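# Place beam clamp and plastic clip on mat as pictured

## Task

Set the beam clamp and the plastic clip down so each lies at rest in the orientation the manual picture shows. Each part is scored on its own. They may go anywhere, provided each lies fully on the mat, neither sits inside, on top of or beneath the other, and no other object is on the mat. Nothing may be left tipped over.

## Robot and tools

Robot: two arms. left_arm (a left hand) stands on the +y side, with its base near (-0.013, +0.363, 0) m. right_arm (a right hand) stands near (+0.028, -0.354, 0) m. The scene frame has its origin at table-top height, midway between the nominal bases, with +x pointing out over the table and +z up. Reported hand positions (metres) and quaternions (wxyz) use this frame. A camera stand sits behind the arms.

Hand point: a point 0.05 m in front of the palm and 0.15 m from the wrist face. Its +z runs along the straight fingers, +y comes out of the palm, and +x crosses the palm. On the right hand +x points away from the thumb; on the left hand it points toward the thumb. Straight fingers extend 0.06 to 0.07 m past the point. A wrist bracket on the little-finger side sticks out and can strike things.

Row layout: each row is a single list of 28 numbers, all in [-1, 1], covering both arms even if only one moves. The order is: left dx, dy, dz, rx, ry, rz; left little, ring, middle, index, thumb_bend, thumb_turn; left force_limit, speed; then the same 14 numbers for the right arm. The six pose numbers are an offset, not a pose. They count from that arm's Hand target as it stood when the action (or move) began, and they run along that Hand target's own axes. 1.0 equals 0.6 m or 180 degrees, and rx, ry, rz form one rotation vector. Every row in an action counts from the same start, so sending the same offset again moves the arm further. All six zeros ask the arm to return to its current Hand target.

Hand numbers are absolute targets. For the fingers and thumb_bend, +1 is straight and -1 is curled. For thumb_turn, +1 puts the thumb beside the palm and -1 puts it opposite the fingers. force_limit maps -1 to about 0 N and +1 to 10 N (15 N for the two thumb motors). speed rises from near 0 at -1 to full speed at +0.48 and above. No value means 'unchanged'. To keep a hand as it is, resend the last eight numbers you sent it. Before the first command to a hand, use its hand_measured values followed by hand_force_limit and hand_speed. With the thumb turned in front, the hand can grip objects about 0.035 to 0.065 m thick, or a handle down to 0.025 m. For a soft grip, close at speed -0.94 or lower. To open, send targets more open than hand_measured.

Tools:
- execute_actions(actions, cameras): actions is a list of actions. Each action holds 1 to 15 rows, and each row is one 1/30 s step; a shorter action repeats its last row. An empty list returns state plus images.
- move(target, speed, blend, blocking, cameras): target is one 28-number row, or a list of up to 15 rows. Every row is an offset from the same starting Hand targets. speed is in m/s (0.002 to 4.3, default 0.25); turning is capped at twice that value in rad/s. blend is a corner radius in m (0 stops at each target). blocking=false returns after about 0.5 s while the move carries on. A move lasts at most 10 s. Its result adds a 'move:' line: done, off_target, moving, held or fault, plus limits such as paced (pose clipped) or held (steps withheld).
- wait(seconds 0 to 10): lets time pass while the last commands hold.
- stop(): brakes a running move.
- zoom_image(camera, region [x0, y0, x1, y1]): enlarges part of the newest image, at most 504x504 px. Cameras are cam_high, cam_left_wrist and cam_right_wrist, each 896x504.
- show_instructions(): shows the reference picture(s).
- finished_scene(scene): ends the scene for good.

Result lines: end_effector_position and end_effector_quat_wxyz give the actual hand point. Hand target is the commanded pose after clipping, and it is the base for the next offset. hand_measured, hand_stopped_by (moving, target, force, stalled, fault) and hand_load_n (N, positive when something pushes a finger open) each list six values in motor order. A lost grip appears as the load dropping to about 0. The results also report joint positions, velocities, torques and motor temperatures.

Behaviour to expect: commanded orientation is clipped to within 40 degrees of the current one. Arms often stop 1 to 3 cm (up to 5 cm) short of a target, usually low, and this does not mean they touched something. Sending the remaining distance as a further offset closes the gap. Moves neither avoid obstacles nor avoid the other arm, and faster moves overshoot and hit harder. An arm blocked by contact keeps pushing; to release it, command a target back past its hand point.

Avoid: dropping parts or releasing them while they still move; knocking things over or off the table; hard impacts or strong presses; any contact between the two arms, including one hand closing on the other's fingers; overloading fingers; and paths that pass close to an arm's own base (route around it instead). Motors heat up when holding loads or when an arm is stretched or pressing. A MOTOR HOT line appears at 85 °C, and at 100 °C that arm drops and faults for 30 s or more.

Each tool is called after "Emit:" in YAML: its name, and indented under it one key for each argument.

Reference images:

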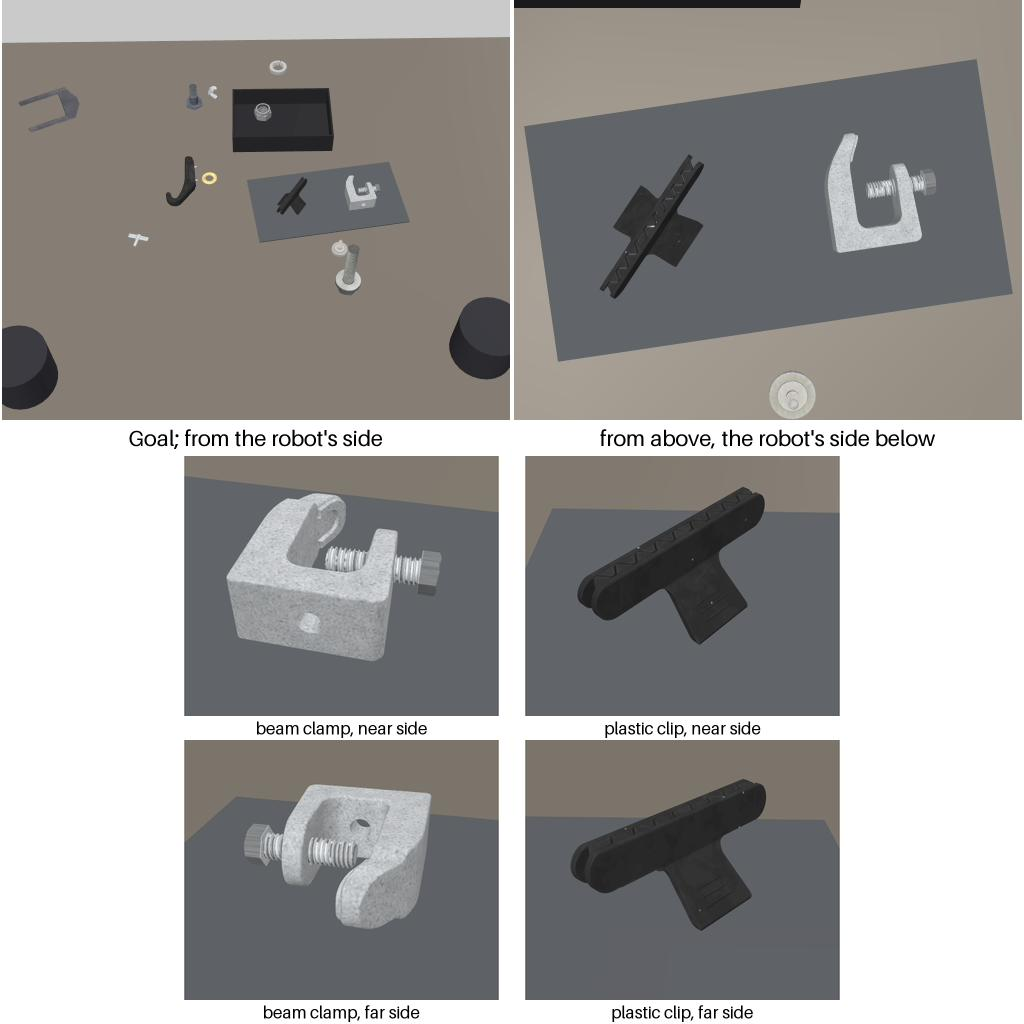

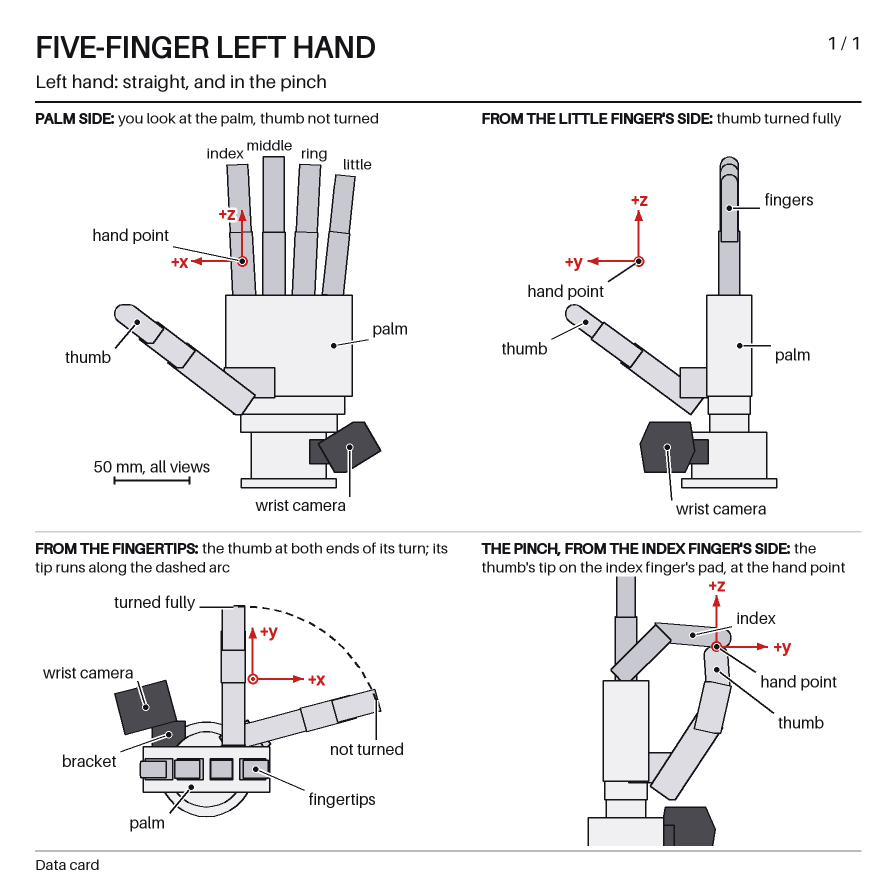

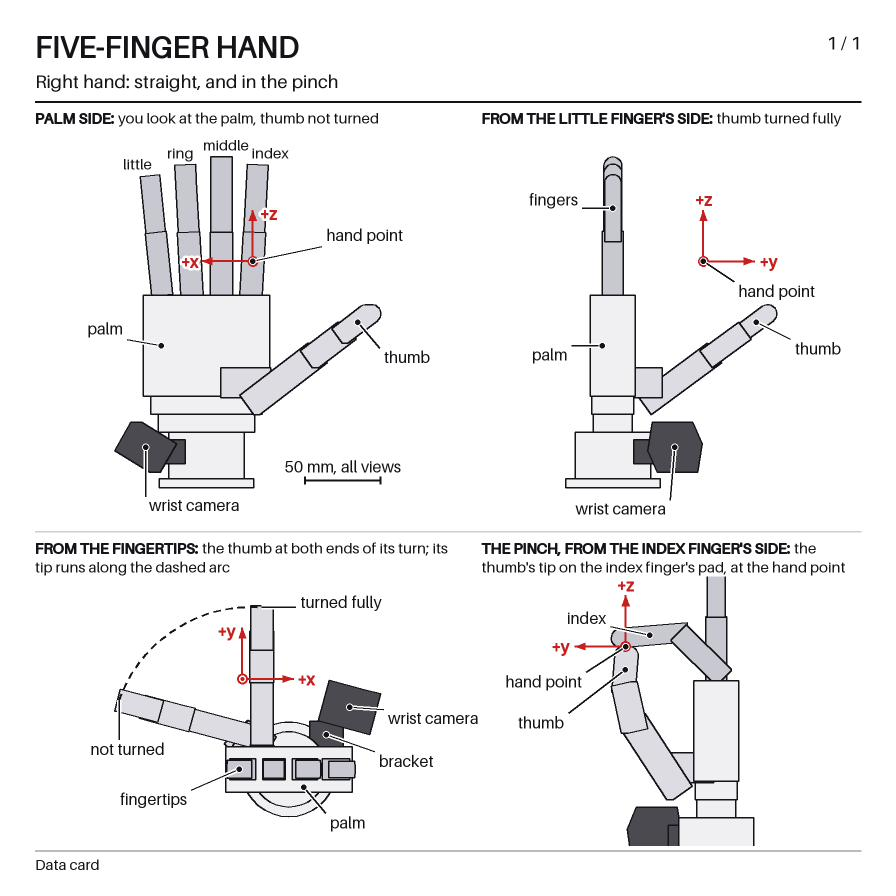

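## Session

Emit:
execute_actions:
  actions: []

Scene clock: 0.00 s.
left_arm: end_effector_position=(+0.5154, +0.6841, +0.1389) hand_measured=(+1.000, +1.000, +1.000, +1.000, +1.000, +1.000) hand_load_n=(+0.0, +0.0, +0.0, +0.0, +0.0, +0.0) hand_stopped_by=(target, target, target, target, target, target) hand_force_limit=0.00 hand_speed=-0.80 end_effector_quat_wxyz=(-0.202, +0.639, -0.378, +0.639) | right_arm: end_effector_position=(+0.5494, -0.4364, +0.1105) hand_measured=(+1.000, +1.000, +1.000, +1.000, +1.000, +1.000) hand_load_n=(+0.0, +0.0, +0.0, +0.0, +0.0, +0.0) hand_stopped_by=(target, target, target, target, target, target) hand_force_limit=0.00 hand_speed=-0.80 end_effector_quat_wxyz=(+0.316, +0.141, +0.819, -0.458)
Joint positions: left_arm=[0.867 1.903 1.13 0.549 1.091 -0.53] | right_arm=[0.098 1.494 0.782 -0.215 1.074 1.638]
Joint velocities: within noise
Joint torques (N m): no reading
Motor temperatures (°C): left_arm=[28 29 29 30 35 29] | right_arm=[30 32 32 37 28 30]
Heat: left arm: hottest wrist yaw 35 °C; right arm: hottest wrist pitch 37 °C.
Hand target: left_arm +0.5211, +0.6908, +0.1599; -0.219, +0.624, -0.387, +0.643 | right_arm +0.5596, -0.4362, +0.1263; +0.331, +0.152, +0.813, -0.455

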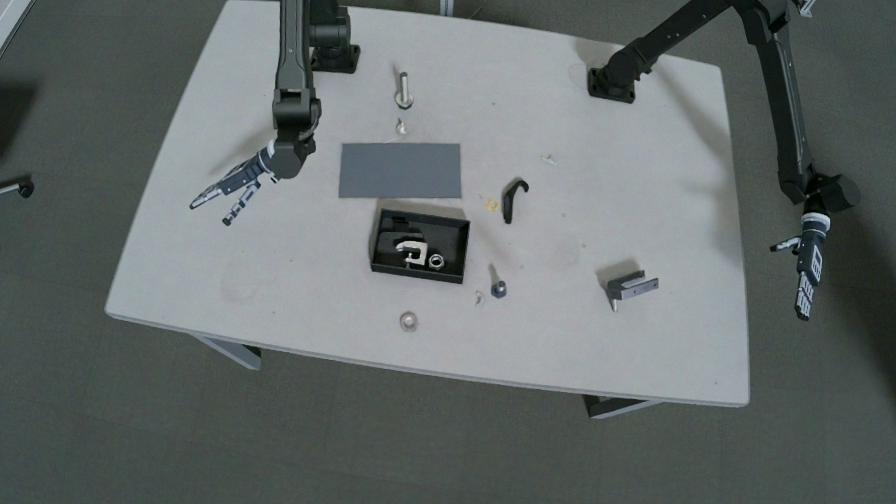

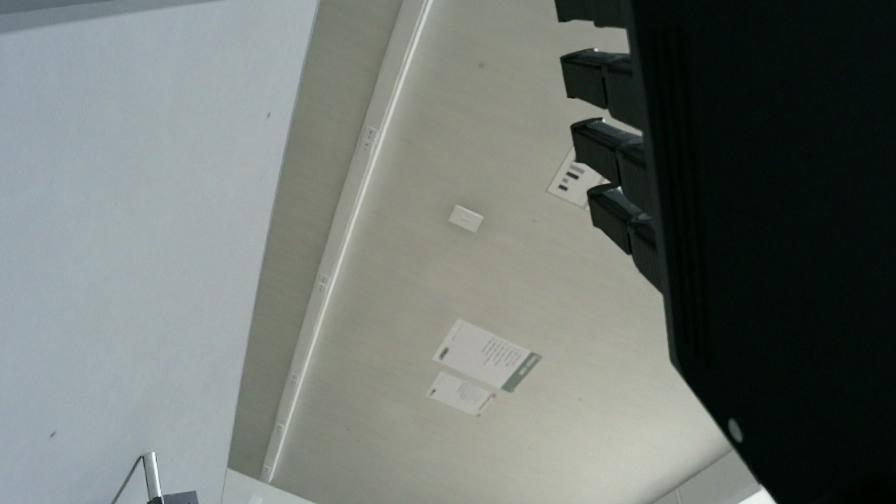

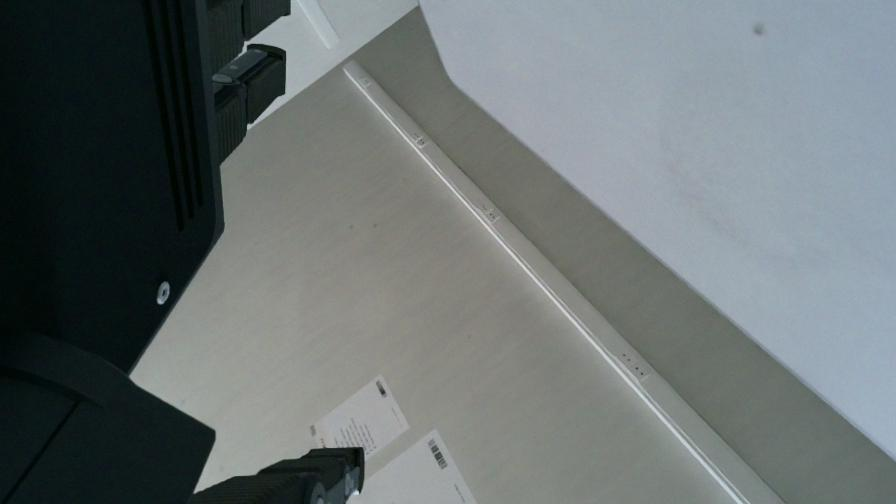

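Emit:
zoom_image:
  camera: "cam_high"
  region: [320, 130, 500, 290]

Emit:
zoom_image:
  camera: "cam_high"
  region: [360, 195, 480, 295]

Scaled by 2.800 from the camera's 896x504 image, which has a finer 1280x720 frame.

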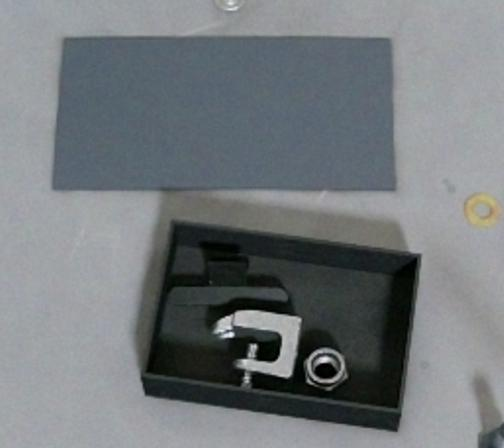

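Scaled by 4.200 from the camera's 896x504 image, which has a finer 1280x720 frame.

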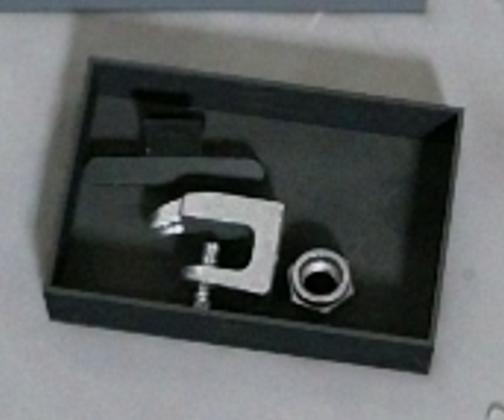

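Emit:
move:
  target: [0,0,0,0,0,0,1,1,1,1,1,1,0,-0.8,0.059,-0.0483,-0.4502,-0.2424,-0.248,-0.4325,1,1,1,1,1,1,0,-0.8]
  cameras: ["all"]

Scene clock: 256.03 s.
left_arm: end_effector_position=(+0.5154, +0.6841, +0.1389) hand_measured=(+1.000, +1.000, +1.000, +1.000, +1.000, +1.000) hand_load_n=(+0.0, +0.0, +0.0, +0.0, +0.0, -0.5) hand_stopped_by=(target, target, target, target, target, target) hand_force_limit=0.00 hand_speed=-0.80 end_effector_quat_wxyz=(-0.202, +0.639, -0.378, +0.639) | right_arm: end_effector_position=(+0.3960, -0.2320, +0.1932) hand_measured=(+1.000, +1.000, +1.000, +1.000, +1.000, +1.000) hand_load_n=(+0.0, +0.0, +0.0, +0.0, +0.0, -0.5) hand_stopped_by=(target, target, target, target, target, target) hand_force_limit=0.00 hand_speed=-0.80 end_effector_quat_wxyz=(-0.253, +0.655, -0.662, +0.260)
Joint positions: left_arm=[0.867 1.903 1.13 0.549 1.091 -0.53] | right_arm=[0.302 0.983 0.851 -0.724 0.229 0.248]
Joint torques (N m): left_arm=[-0.32 -14.62 9.21 1.21 0.11 -0.01] | right_arm=[-0.73 -4.54 13.97 0.96 -0.05 -0.25]
Motor temperatures (°C): left_arm=[27 34 36 29 31 27] | right_arm=[30 32 39 34 29 28]
Heat: left arm: hottest elbow 36 °C; right arm: hottest elbow 39 °C.
Hand target: left_arm +0.5211, +0.6908, +0.1599; -0.219, +0.624, -0.387, +0.643 | right_arm +0.4099, -0.2268, +0.2201; -0.270, +0.653, -0.653, +0.271
Off the commanded pose: left_arm 0.023 m, 3 deg | right_arm 0.031 m, 3 deg.
move: off_target (left_arm, right_arm)
camera_calibration:
cam_right_wrist: T_world_to_cam=[[-0.731545, -0.225551, -0.643404, 0.362072], [-0.535704, 0.773897, 0.337794, 0.306391], [0.421739, 0.591786, -0.686969, 0.217985], [0, 0, 0, 1]] pos_world=[0.337074, -0.28445, 0.27921]

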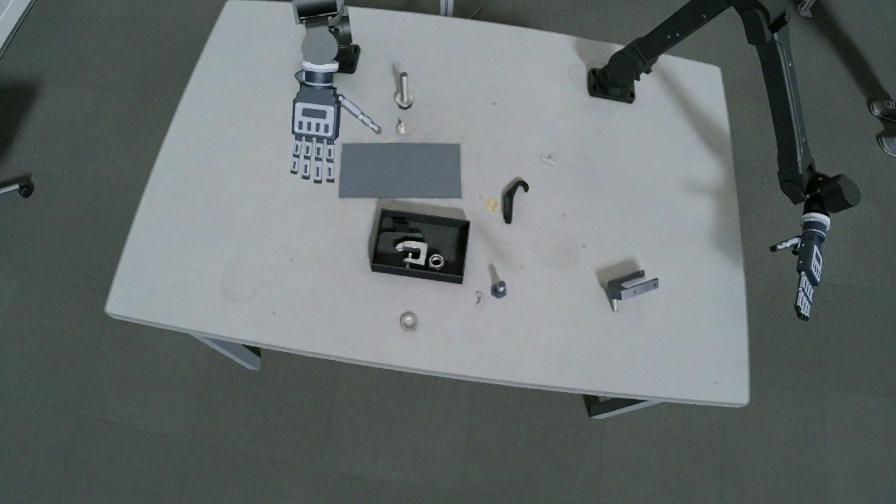

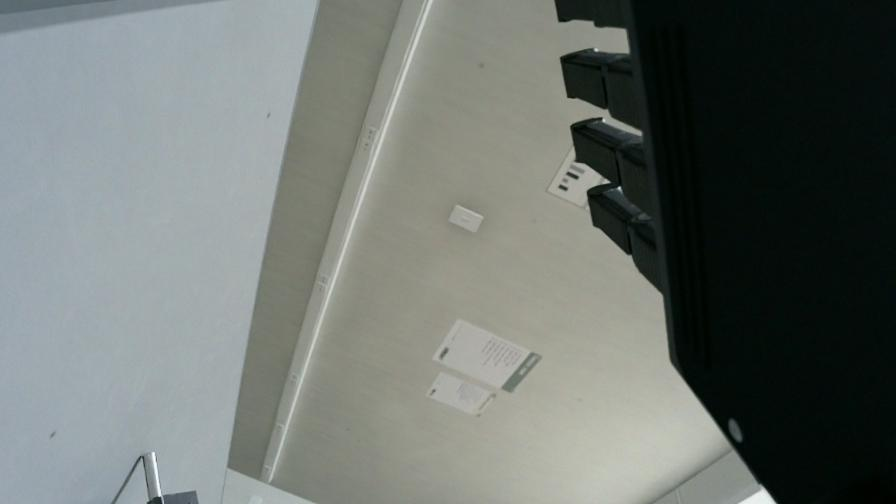

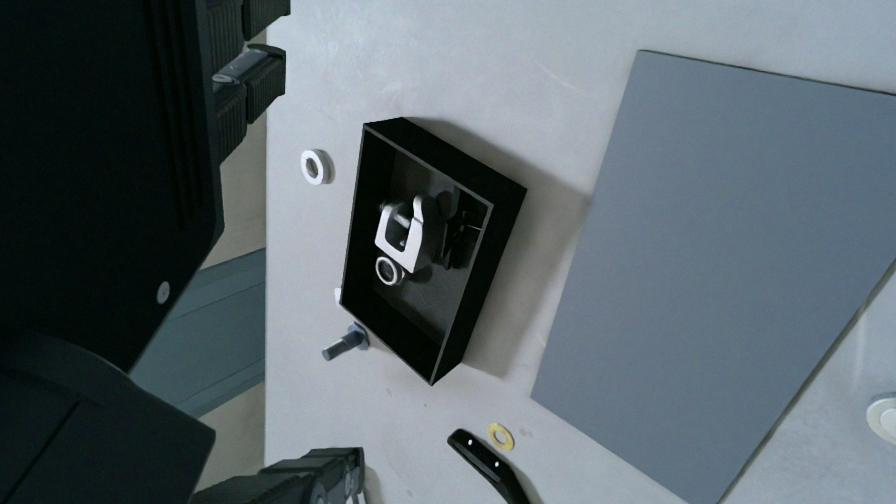

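Emit:
zoom_image:
  camera: "cam_right_wrist"
  region: [330, 110, 540, 400]

Emit:
zoom_image:
  camera: "cam_right_wrist"
  region: [360, 160, 500, 290]

Scaled by 1.738 from the camera's 896x504 image, which has a finer 1280x720 frame.

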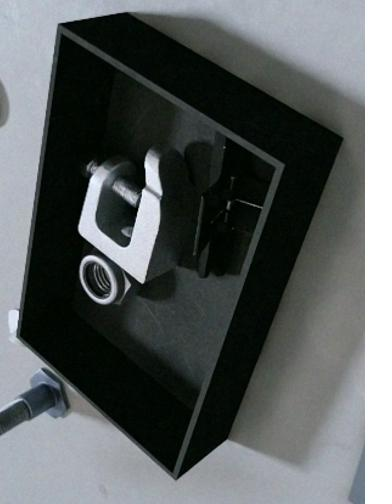

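Scaled by 3.600 from the camera's 896x504 image, which has a finer 1280x720 frame.

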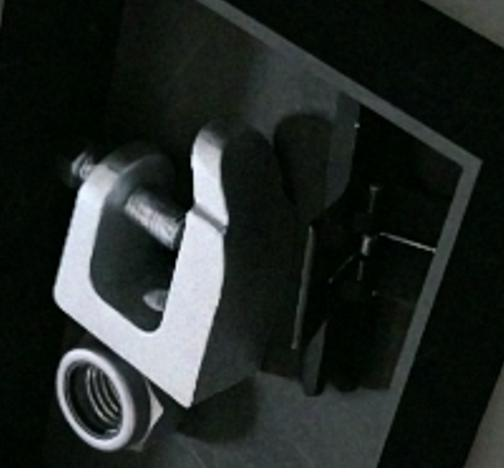

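Emit:
move:
  target: [0.8675,0.5107,0.2845,-0.348,0.0477,0.2957,1,1,1,1,1,1,0,-0.8,-0.0163,-0.1096,0.1567,-0.25,0,0,1,1,1,1,1,1,0,-0.8]
  cameras: ["all"]

Scene clock: 375.67 s.
left_arm: end_effector_position=(+0.5458, +0.0703, +0.2141) hand_measured=(+1.000, +1.000, +1.000, +1.000, +1.000, +1.000) hand_load_n=(+0.0, +0.0, +0.0, +0.0, +0.0, +0.0) hand_stopped_by=(target, target, target, target, target, target) hand_force_limit=0.00 hand_speed=-0.80 end_effector_quat_wxyz=(+0.081, -0.378, +0.895, -0.223) | right_arm: end_effector_position=(+0.5084, -0.2155, +0.1867) hand_measured=(+1.000, +1.000, +1.000, +1.000, +1.000, +1.000) hand_load_n=(+0.0, +0.0, +0.0, +0.0, +0.0, +0.0) hand_stopped_by=(target, target, target, target, target, target) hand_force_limit=0.00 hand_speed=-0.80 end_effector_quat_wxyz=(+0.017, +0.706, -0.708, -0.007)
Joint positions: left_arm=[-0.415 1.859 1.874 -1.141 0.186 0.32] | right_arm=[0.179 1.816 1.742 -1.533 0.008 0.203]
Joint torques (N m): left_arm=[0.32 -15.33 13.71 -0.16 -0.1 0.17] | right_arm=[-1.96 -14.1 12.34 -0.31 -0.18 -0.24]
Motor temperatures (°C): left_arm=[27 34 37 29 30 26] | right_arm=[29 31 44 32 28 27]
Heat: left arm: hottest elbow 37 °C; right arm: hottest elbow 44 °C.
Hand target: left_arm +0.5597, +0.0694, +0.2390; +0.099, -0.369, +0.893, -0.238 | right_arm +0.5229, -0.2171, +0.2001; +0.000, +0.707, -0.707, +0.000
Off the commanded pose: left_arm 0.029 m, 3 deg | right_arm 0.020 m, 2 deg.
move: off_target (left_arm, right_arm)
camera_calibration:
cam_left_wrist: T_world_to_cam=[[0.401672, -0.79375, 0.456751, -0.260302], [-0.915242, -0.330784, 0.230032, 0.494282], [-0.0315025, -0.510435, -0.859339, 0.351136], [0, 0, 0, 1]] pos_world=[0.568005, 0.136118, 0.306937]
cam_right_wrist: T_world_to_cam=[[-0.972165, -0.227771, 0.0549109, 0.435232], [-0.146745, 0.774633, 0.61515, 0.106585], [-0.182649, 0.58997, -0.786496, 0.481742], [0, 0, 0, 1]] pos_world=[0.526748, -0.267644, 0.289423]

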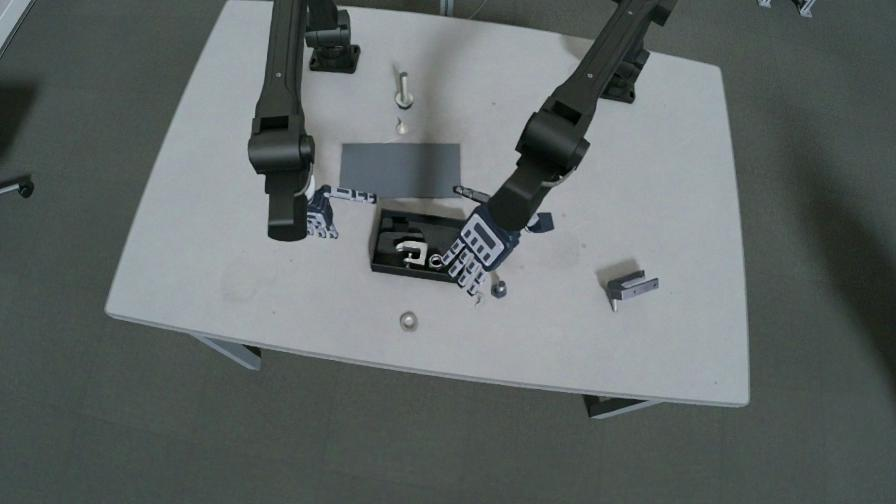

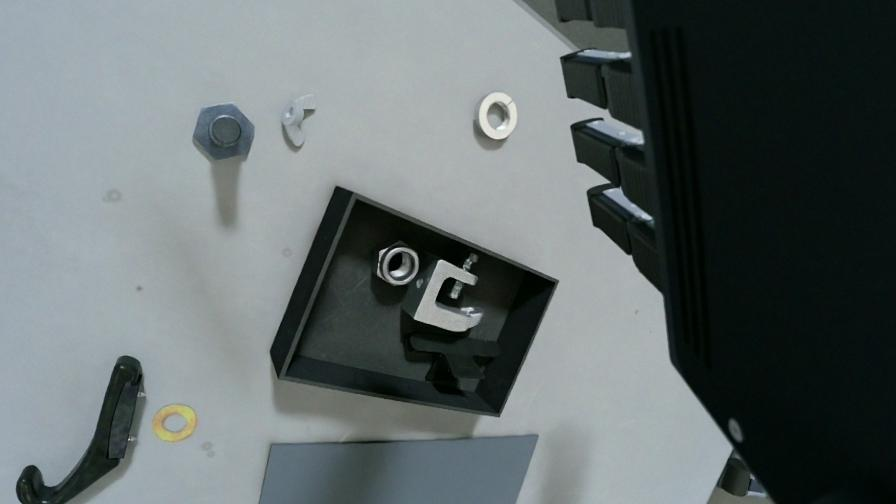

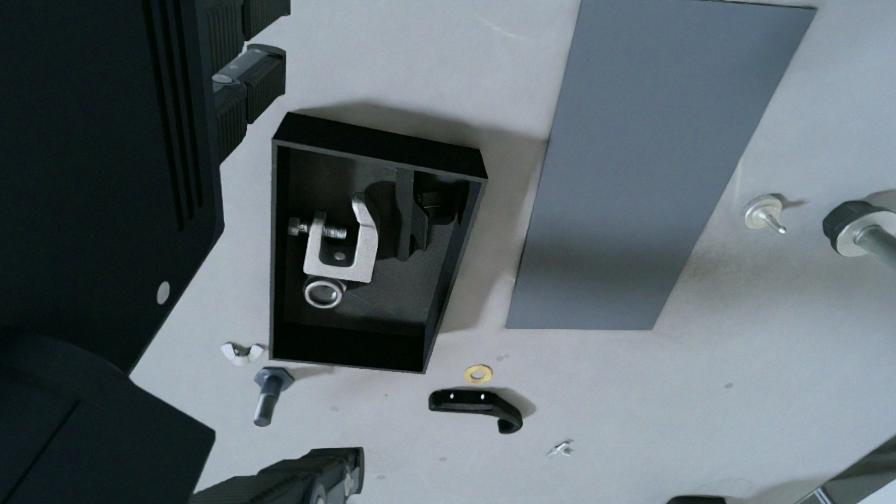

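Great views.

Emit:
zoom_image:
  camera: "cam_left_wrist"
  region: [350, 220, 560, 420]

Emit:
zoom_image:
  camera: "cam_right_wrist"
  region: [260, 120, 500, 340]

Emit:
zoom_image:
  camera: "cam_left_wrist"
  region: [395, 310, 525, 415]

Emit:
zoom_image:
  camera: "cam_right_wrist"
  region: [370, 155, 490, 275]

Scaled by 2.400 from the camera's 896x504 image, which has a finer 1280x720 frame.

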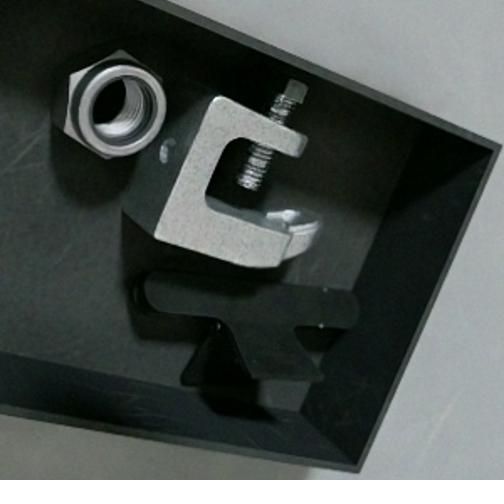

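Scaled by 2.100 from the camera's 896x504 image, which has a finer 1280x720 frame.

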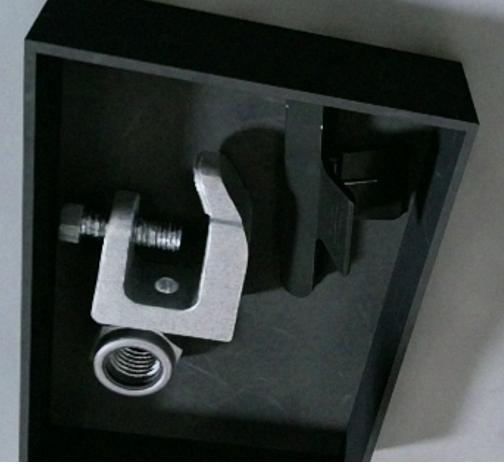

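Scaled by 3.877 from the camera's 896x504 image, which has a finer 1280x720 frame.

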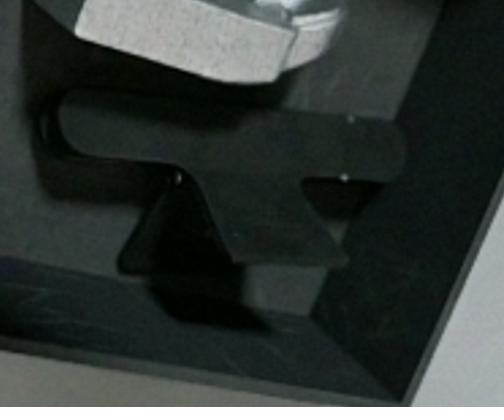

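Scaled by 4.200 from the camera's 896x504 image, which has a finer 1280x720 frame.

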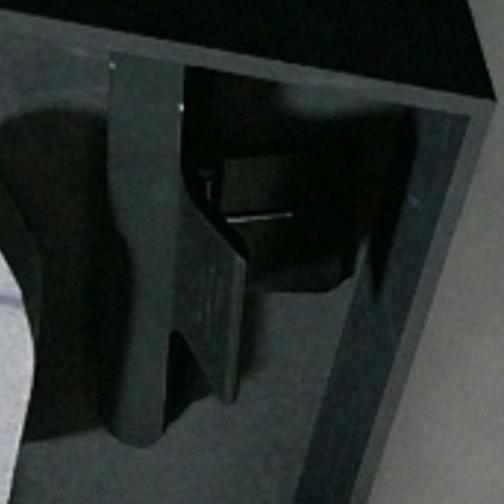

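Emit:
zoom_image:
  camera: "cam_high"
  region: [260, 170, 400, 260]

Emit:
zoom_image:
  camera: "cam_high"
  region: [420, 170, 560, 310]

Scaled by 3.600 from the camera's 896x504 image, which has a finer 1280x720 frame.

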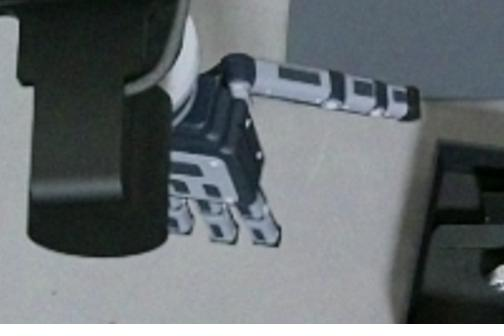

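Scaled by 3.600 from the camera's 896x504 image, which has a finer 1280x720 frame.

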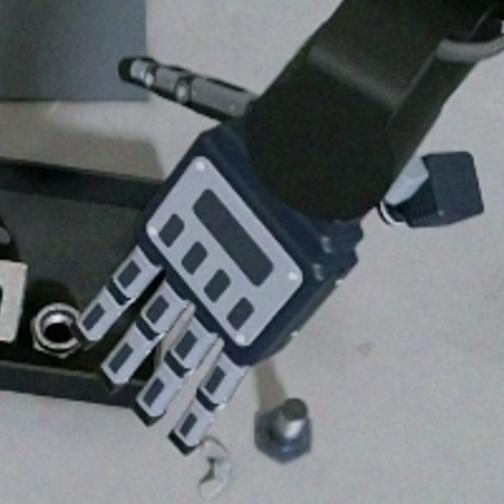

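Emit:
move:
  target: [0.27,-0.0102,0.1668,0.1554,0.1362,0.0427,-1,-1,-1,0.6,1,-1,-0.4,0,0.2717,0.2717,-0.0333,0,0,0,1,1,1,1,1,1,0,-0.8]
  cameras: ["all"]

Scene clock: 742.90 s.
left_arm: end_effector_position=(+0.4779, -0.0776, +0.1390) hand_measured=(-1.000, -1.000, -1.000, +0.600, +1.000, -1.000) hand_load_n=(+0.0, +0.0, +0.0, +0.0, +0.0, +0.0) hand_stopped_by=(target, target, target, target, target, target) hand_force_limit=-0.40 hand_speed=0.00 end_effector_quat_wxyz=(+0.002, -0.222, +0.841, -0.493) | right_arm: end_effector_position=(+0.3590, -0.3808, +0.2144) hand_measured=(+1.000, +1.000, +1.000, +1.000, +1.000, +1.000) hand_load_n=(+0.0, +0.0, -0.5, +0.0, -0.5, +0.0) hand_stopped_by=(target, target, target, target, target, target) hand_force_limit=0.00 hand_speed=-0.80 end_effector_quat_wxyz=(+0.010, +0.702, -0.712, -0.007)
Joint positions: left_arm=[-0.538 1.794 1.377 -0.282 0.645 0.214] | right_arm=[-0.165 1.391 1.302 -1.505 0.008 -0.129]
Joint torques (N m): left_arm=[0.15 -15.09 9.44 2.04 0.49 -0.11] | right_arm=[-1.67 -10.23 8.28 0.17 -0.18 -0.24]
Motor temperatures (°C): left_arm=[27 34 50 28 29 26] | right_arm=[29 33 44 30 27 27]
Heat: left arm: hottest elbow 50 °C; right arm: hottest elbow 44 °C.
Hand target: left_arm +0.4842, -0.0841, +0.1551; +0.011, -0.217, +0.832, -0.510 | right_arm +0.3598, -0.3800, +0.2201; +0.000, +0.707, -0.707, +0.000
Off the commanded pose: left_arm 0.018 m, 3 deg | right_arm 0.006 m, 2 deg.
move: off_target (left_arm)
camera_calibration:
cam_left_wrist: T_world_to_cam=[[0.086994, -0.499399, 0.861994, -0.19918], [-0.98288, 0.0980427, 0.155995, 0.476392], [-0.162416, -0.860807, -0.48232, 0.192025], [0, 0, 0, 1]] pos_world=[0.516752, 0.0191196, 0.189994]
cam_right_wrist: T_world_to_cam=[[-0.975041, -0.217687, 0.0436639, 0.258101], [-0.144067, 0.769971, 0.621603, 0.191503], [-0.168935, 0.599798, -0.782115, 0.571706], [0, 0, 0, 1]] pos_world=[0.375829, -0.434175, 0.316832]

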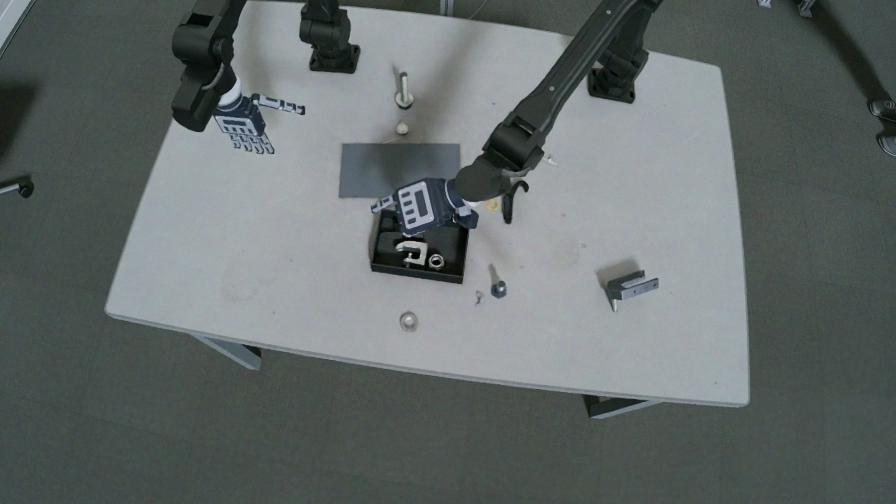

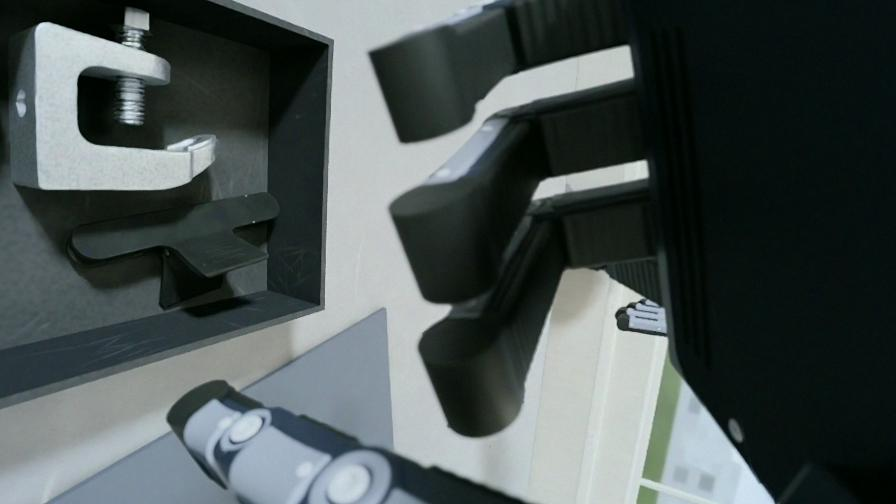

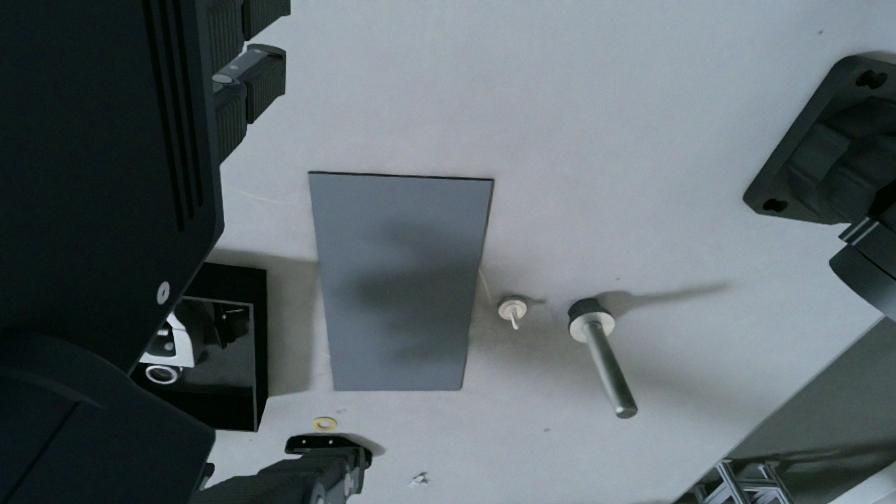

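Emit:
zoom_image:
  camera: "cam_left_wrist"
  region: [50, 170, 300, 320]

Scaled by 2.016 from the camera's 896x504 image, which has a finer 1280x720 frame.

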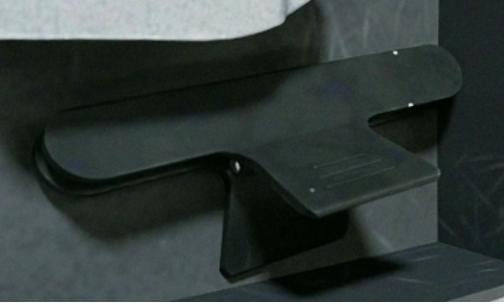

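Emit:
move:
  target: [-0.0098,0.0942,0.051,0.0069,-0.0094,0.044,-1,-1,-1,0.3,0.5,-1,-0.4,0,0,0,0,0,0,0,1,1,1,1,1,1,0,-0.8]
  cameras: ["cam_left_wrist","cam_high"]
  speed: 0.12

Emit:
zoom_image:
  camera: "cam_left_wrist"
  region: [0, 150, 504, 504]

Scene clock: 860.50 s.
left_arm: end_effector_position=(+0.4673, -0.0793, +0.0783) hand_measured=(-1.000, -1.000, -1.000, +0.300, +0.506, -1.000) hand_load_n=(+0.0, +0.0, -1.0, +0.0, +5.5, +1.5) hand_stopped_by=(target, target, target, target, force, target) hand_force_limit=-0.40 hand_speed=0.00 end_effector_quat_wxyz=(+0.041, -0.184, +0.846, -0.499) | right_arm: end_effector_position=(+0.3590, -0.3808, +0.2144) hand_measured=(+1.000, +1.000, +1.000, +1.000, +1.000, +1.000) hand_load_n=(+0.0, +0.0, +0.0, -0.5, +0.0, +0.0) hand_stopped_by=(target, target, target, target, target, target) hand_force_limit=0.00 hand_speed=-0.80 end_effector_quat_wxyz=(+0.010, +0.702, -0.712, -0.007)
Joint positions: left_arm=[-0.563 1.828 1.242 -0.066 0.608 0.278] | right_arm=[-0.165 1.391 1.302 -1.505 0.008 -0.129]
Joint torques (N m): left_arm=[-0.91 -14.04 8.88 2.06 0.11 0.19] | right_arm=[-1.67 -10.23 8.31 0.14 -0.17 -0.23]
Motor temperatures (°C): left_arm=[27 34 45 28 29 26] | right_arm=[29 32 42 30 27 26]
Heat: left arm: hottest elbow 45 °C; right arm: hottest elbow 42 °C.
Hand target: left_arm +0.4771, -0.0860, +0.0910; +0.060, -0.166, +0.839, -0.514 | right_arm +0.3598, -0.3800, +0.2201; +0.000, +0.707, -0.707, +0.000
Off the commanded pose: left_arm 0.017 m, 4 deg | right_arm 0.006 m, 2 deg.
move: off_target (left_arm)
camera_calibration:
cam_left_wrist: T_world_to_cam=[[-0.0187089, -0.509333, 0.860366, -0.0980675], [-0.990762, 0.125043, 0.0524807, 0.489532], [-0.134313, -0.851437, -0.506967, 0.149134], [0, 0, 0, 1]] pos_world=[0.503206, 0.0158166, 0.134289]
Images, in order (width x height): cam_high 896x504, cam_left_wrist 896x504.

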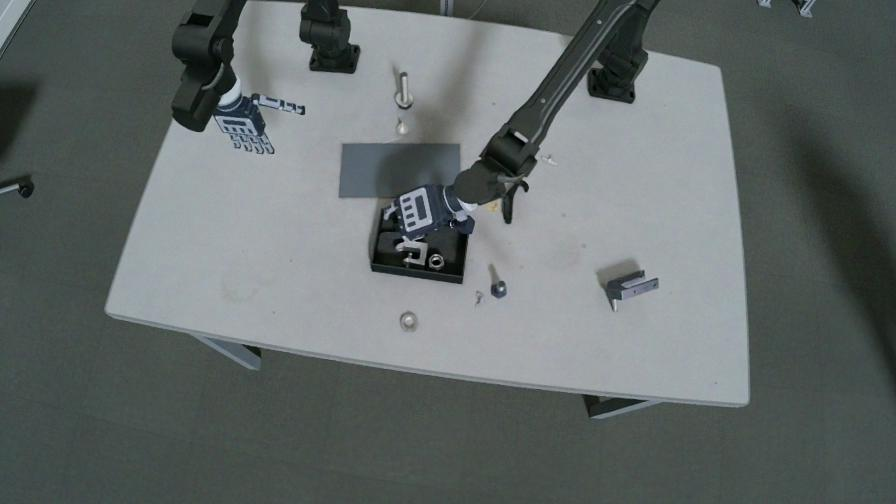

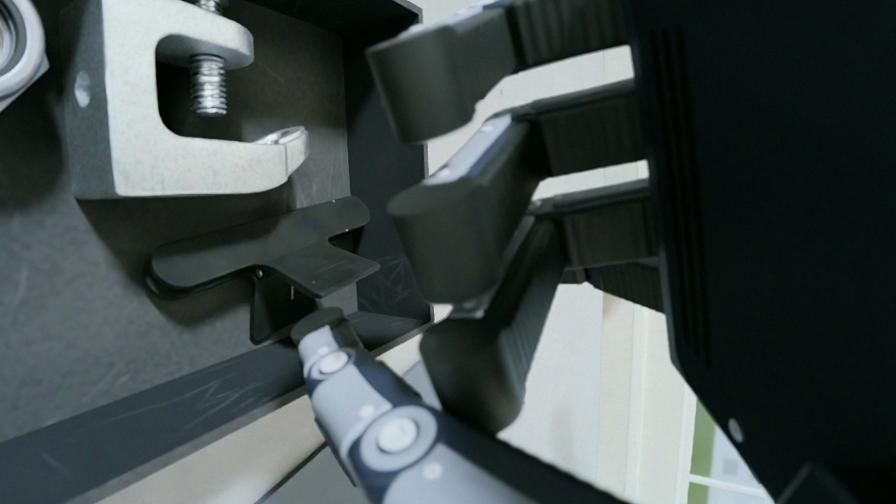

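Scaled by 1.000.

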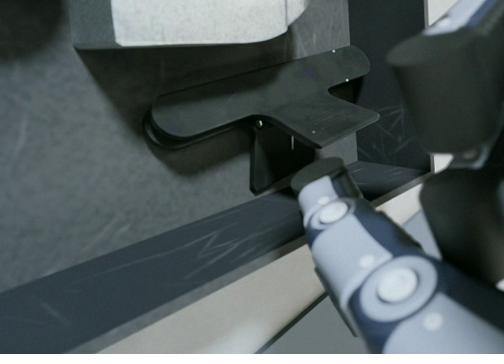

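Emit:
move:
  target:
    - [0,0,0,0,0,0,1,1,1,0.3,0.76,-1,-0.4,0,0,0,0,0,0,0,1,1,1,1,1,1,0,-0.8]
    - [-0.0067,0.063,0.0298,0,0,0,1,1,1,0.3,0.76,-1,-0.4,0,0,0,0,0,0,0,1,1,1,1,1,1,0,-0.8]
  cameras: ["cam_left_wrist"]
  speed: 0.06

Emit:
zoom_image:
  camera: "cam_left_wrist"
  region: [200, 150, 600, 400]

Scene clock: 927.53 s.
left_arm: end_effector_position=(+0.4671, -0.0787, +0.0385) hand_measured=(+1.000, +1.000, +1.000, +0.300, +0.760, -1.000) hand_load_n=(+0.0, +0.0, +0.0, +0.0, +0.0, +0.0) hand_stopped_by=(target, target, target, target, target, target) hand_force_limit=-0.40 hand_speed=0.00 end_effector_quat_wxyz=(+0.043, -0.182, +0.846, -0.500) | right_arm: end_effector_position=(+0.3590, -0.3808, +0.2144) hand_measured=(+1.000, +1.000, +1.000, +1.000, +1.000, +1.000) hand_load_n=(+0.0, +0.0, +0.0, +0.0, +0.0, +0.0) hand_stopped_by=(target, target, target, target, target, target) hand_force_limit=0.00 hand_speed=-0.80 end_effector_quat_wxyz=(+0.010, +0.702, -0.712, -0.007)
Joint positions: left_arm=[-0.563 1.888 1.206 0.034 0.606 0.281] | right_arm=[-0.165 1.391 1.302 -1.505 0.008 -0.129]
Joint torques (N m): left_arm=[-0.15 -13.98 8.34 2.36 0.22 0.19] | right_arm=[-1.67 -10.17 8.28 0.17 -0.16 -0.24]
Heat: left arm: hottest elbow 42 °C; right arm: hottest elbow 41 °C.
Hand target: left_arm +0.4775, -0.0839, +0.0490; +0.060, -0.166, +0.839, -0.514 | right_arm +0.3598, -0.3800, +0.2201; +0.000, +0.707, -0.707, +0.000
Off the commanded pose: left_arm 0.016 m, 3 deg | right_arm 0.006 m, 2 deg.
move: off_target (left_arm)
camera_calibration:
cam_left_wrist: T_world_to_cam=[[-0.0237224, -0.509262, 0.860284, -0.0611734], [-0.991007, 0.125336, 0.0468682, 0.491686], [-0.131693, -0.851436, -0.507656, 0.128249], [0, 0, 0, 1]] pos_world=[0.502703, 0.0164166, 0.0946885]
Images, in order (width x height): cam_left_wrist 896x504.

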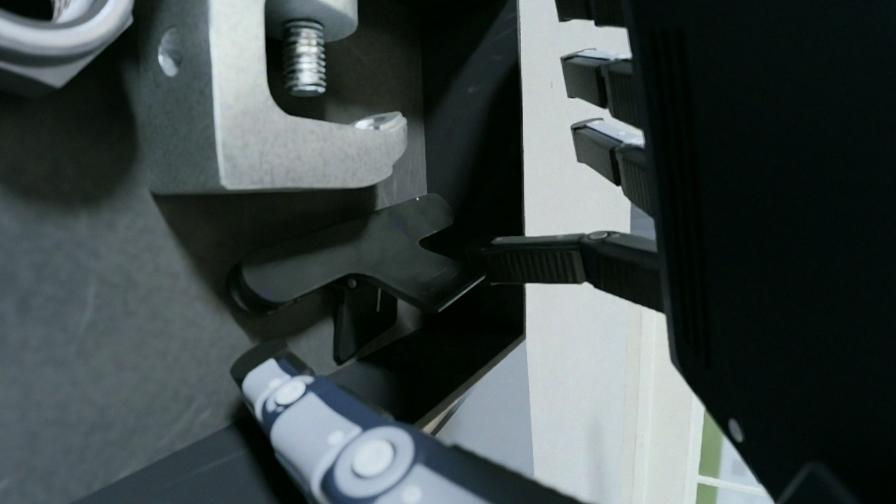

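Scaled by 1.260 from the camera's 896x504 image, which has a finer 1280x720 frame.

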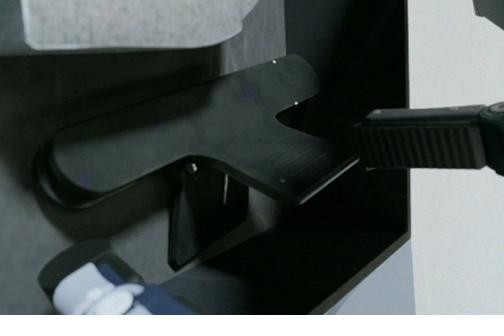

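Emit:
move:
  target: [0,0,0,0,0,0,1,1,1,-0.3,0.0,-1,-0.6,-0.9,0,0,0,0,0,0,1,1,1,1,1,1,0,-0.8]
  cameras: ["cam_left_wrist"]

Emit:
zoom_image:
  camera: "cam_left_wrist"
  region: [200, 150, 600, 400]

Scene clock: 962.37 s.
left_arm: end_effector_position=(+0.4671, -0.0787, +0.0385) hand_measured=(+1.000, +1.000, +1.000, -0.128, +0.532, -1.000) hand_load_n=(-0.5, +0.0, +0.0, +3.0, +3.0, -1.0) hand_stopped_by=(target, target, target, force, force, target) hand_force_limit=-0.60 hand_speed=-0.90 end_effector_quat_wxyz=(+0.043, -0.182, +0.846, -0.500) | right_arm: end_effector_position=(+0.3590, -0.3808, +0.2144) hand_measured=(+1.000, +1.000, +1.000, +1.000, +1.000, +1.000) hand_load_n=(+0.0, +0.0, +0.0, +0.0, +0.0, +0.0) hand_stopped_by=(target, target, target, target, target, target) hand_force_limit=0.00 hand_speed=-0.80 end_effector_quat_wxyz=(+0.010, +0.702, -0.712, -0.007)
Joint positions: left_arm=[-0.563 1.888 1.206 0.034 0.606 0.281] | right_arm=[-0.165 1.391 1.302 -1.505 0.008 -0.129]
Joint torques (N m): left_arm=[-0.67 -13.92 8.29 2.19 0.23 0.14] | right_arm=[-1.79 -10.05 8.28 0.18 -0.17 -0.24]
Heat: left arm: hottest elbow 42 °C; right arm: hottest elbow 41 °C.
Hand target: left_arm +0.4775, -0.0839, +0.0490; +0.060, -0.166, +0.839, -0.514 | right_arm +0.3598, -0.3800, +0.2201; +0.000, +0.707, -0.707, +0.000
Off the commanded pose: left_arm 0.016 m, 3 deg | right_arm 0.006 m, 2 deg.
move: off_target (left_arm)
camera_calibration:
cam_left_wrist: T_world_to_cam=[[-0.0237224, -0.509262, 0.860284, -0.0611734], [-0.991007, 0.125336, 0.0468682, 0.491686], [-0.131693, -0.851436, -0.507656, 0.128249], [0, 0, 0, 1]] pos_world=[0.502703, 0.0164166, 0.0946885]
Images, in order (width x height): cam_left_wrist 896x504.

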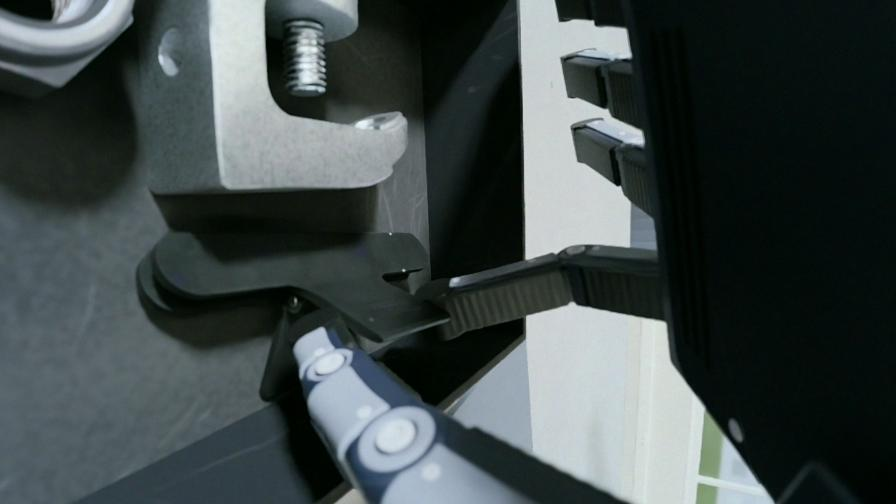

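Scaled by 1.260 from the camera's 896x504 image, which has a finer 1280x720 frame.

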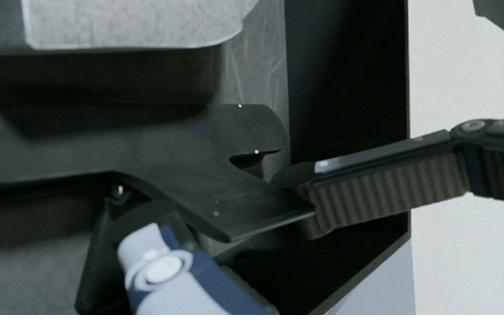

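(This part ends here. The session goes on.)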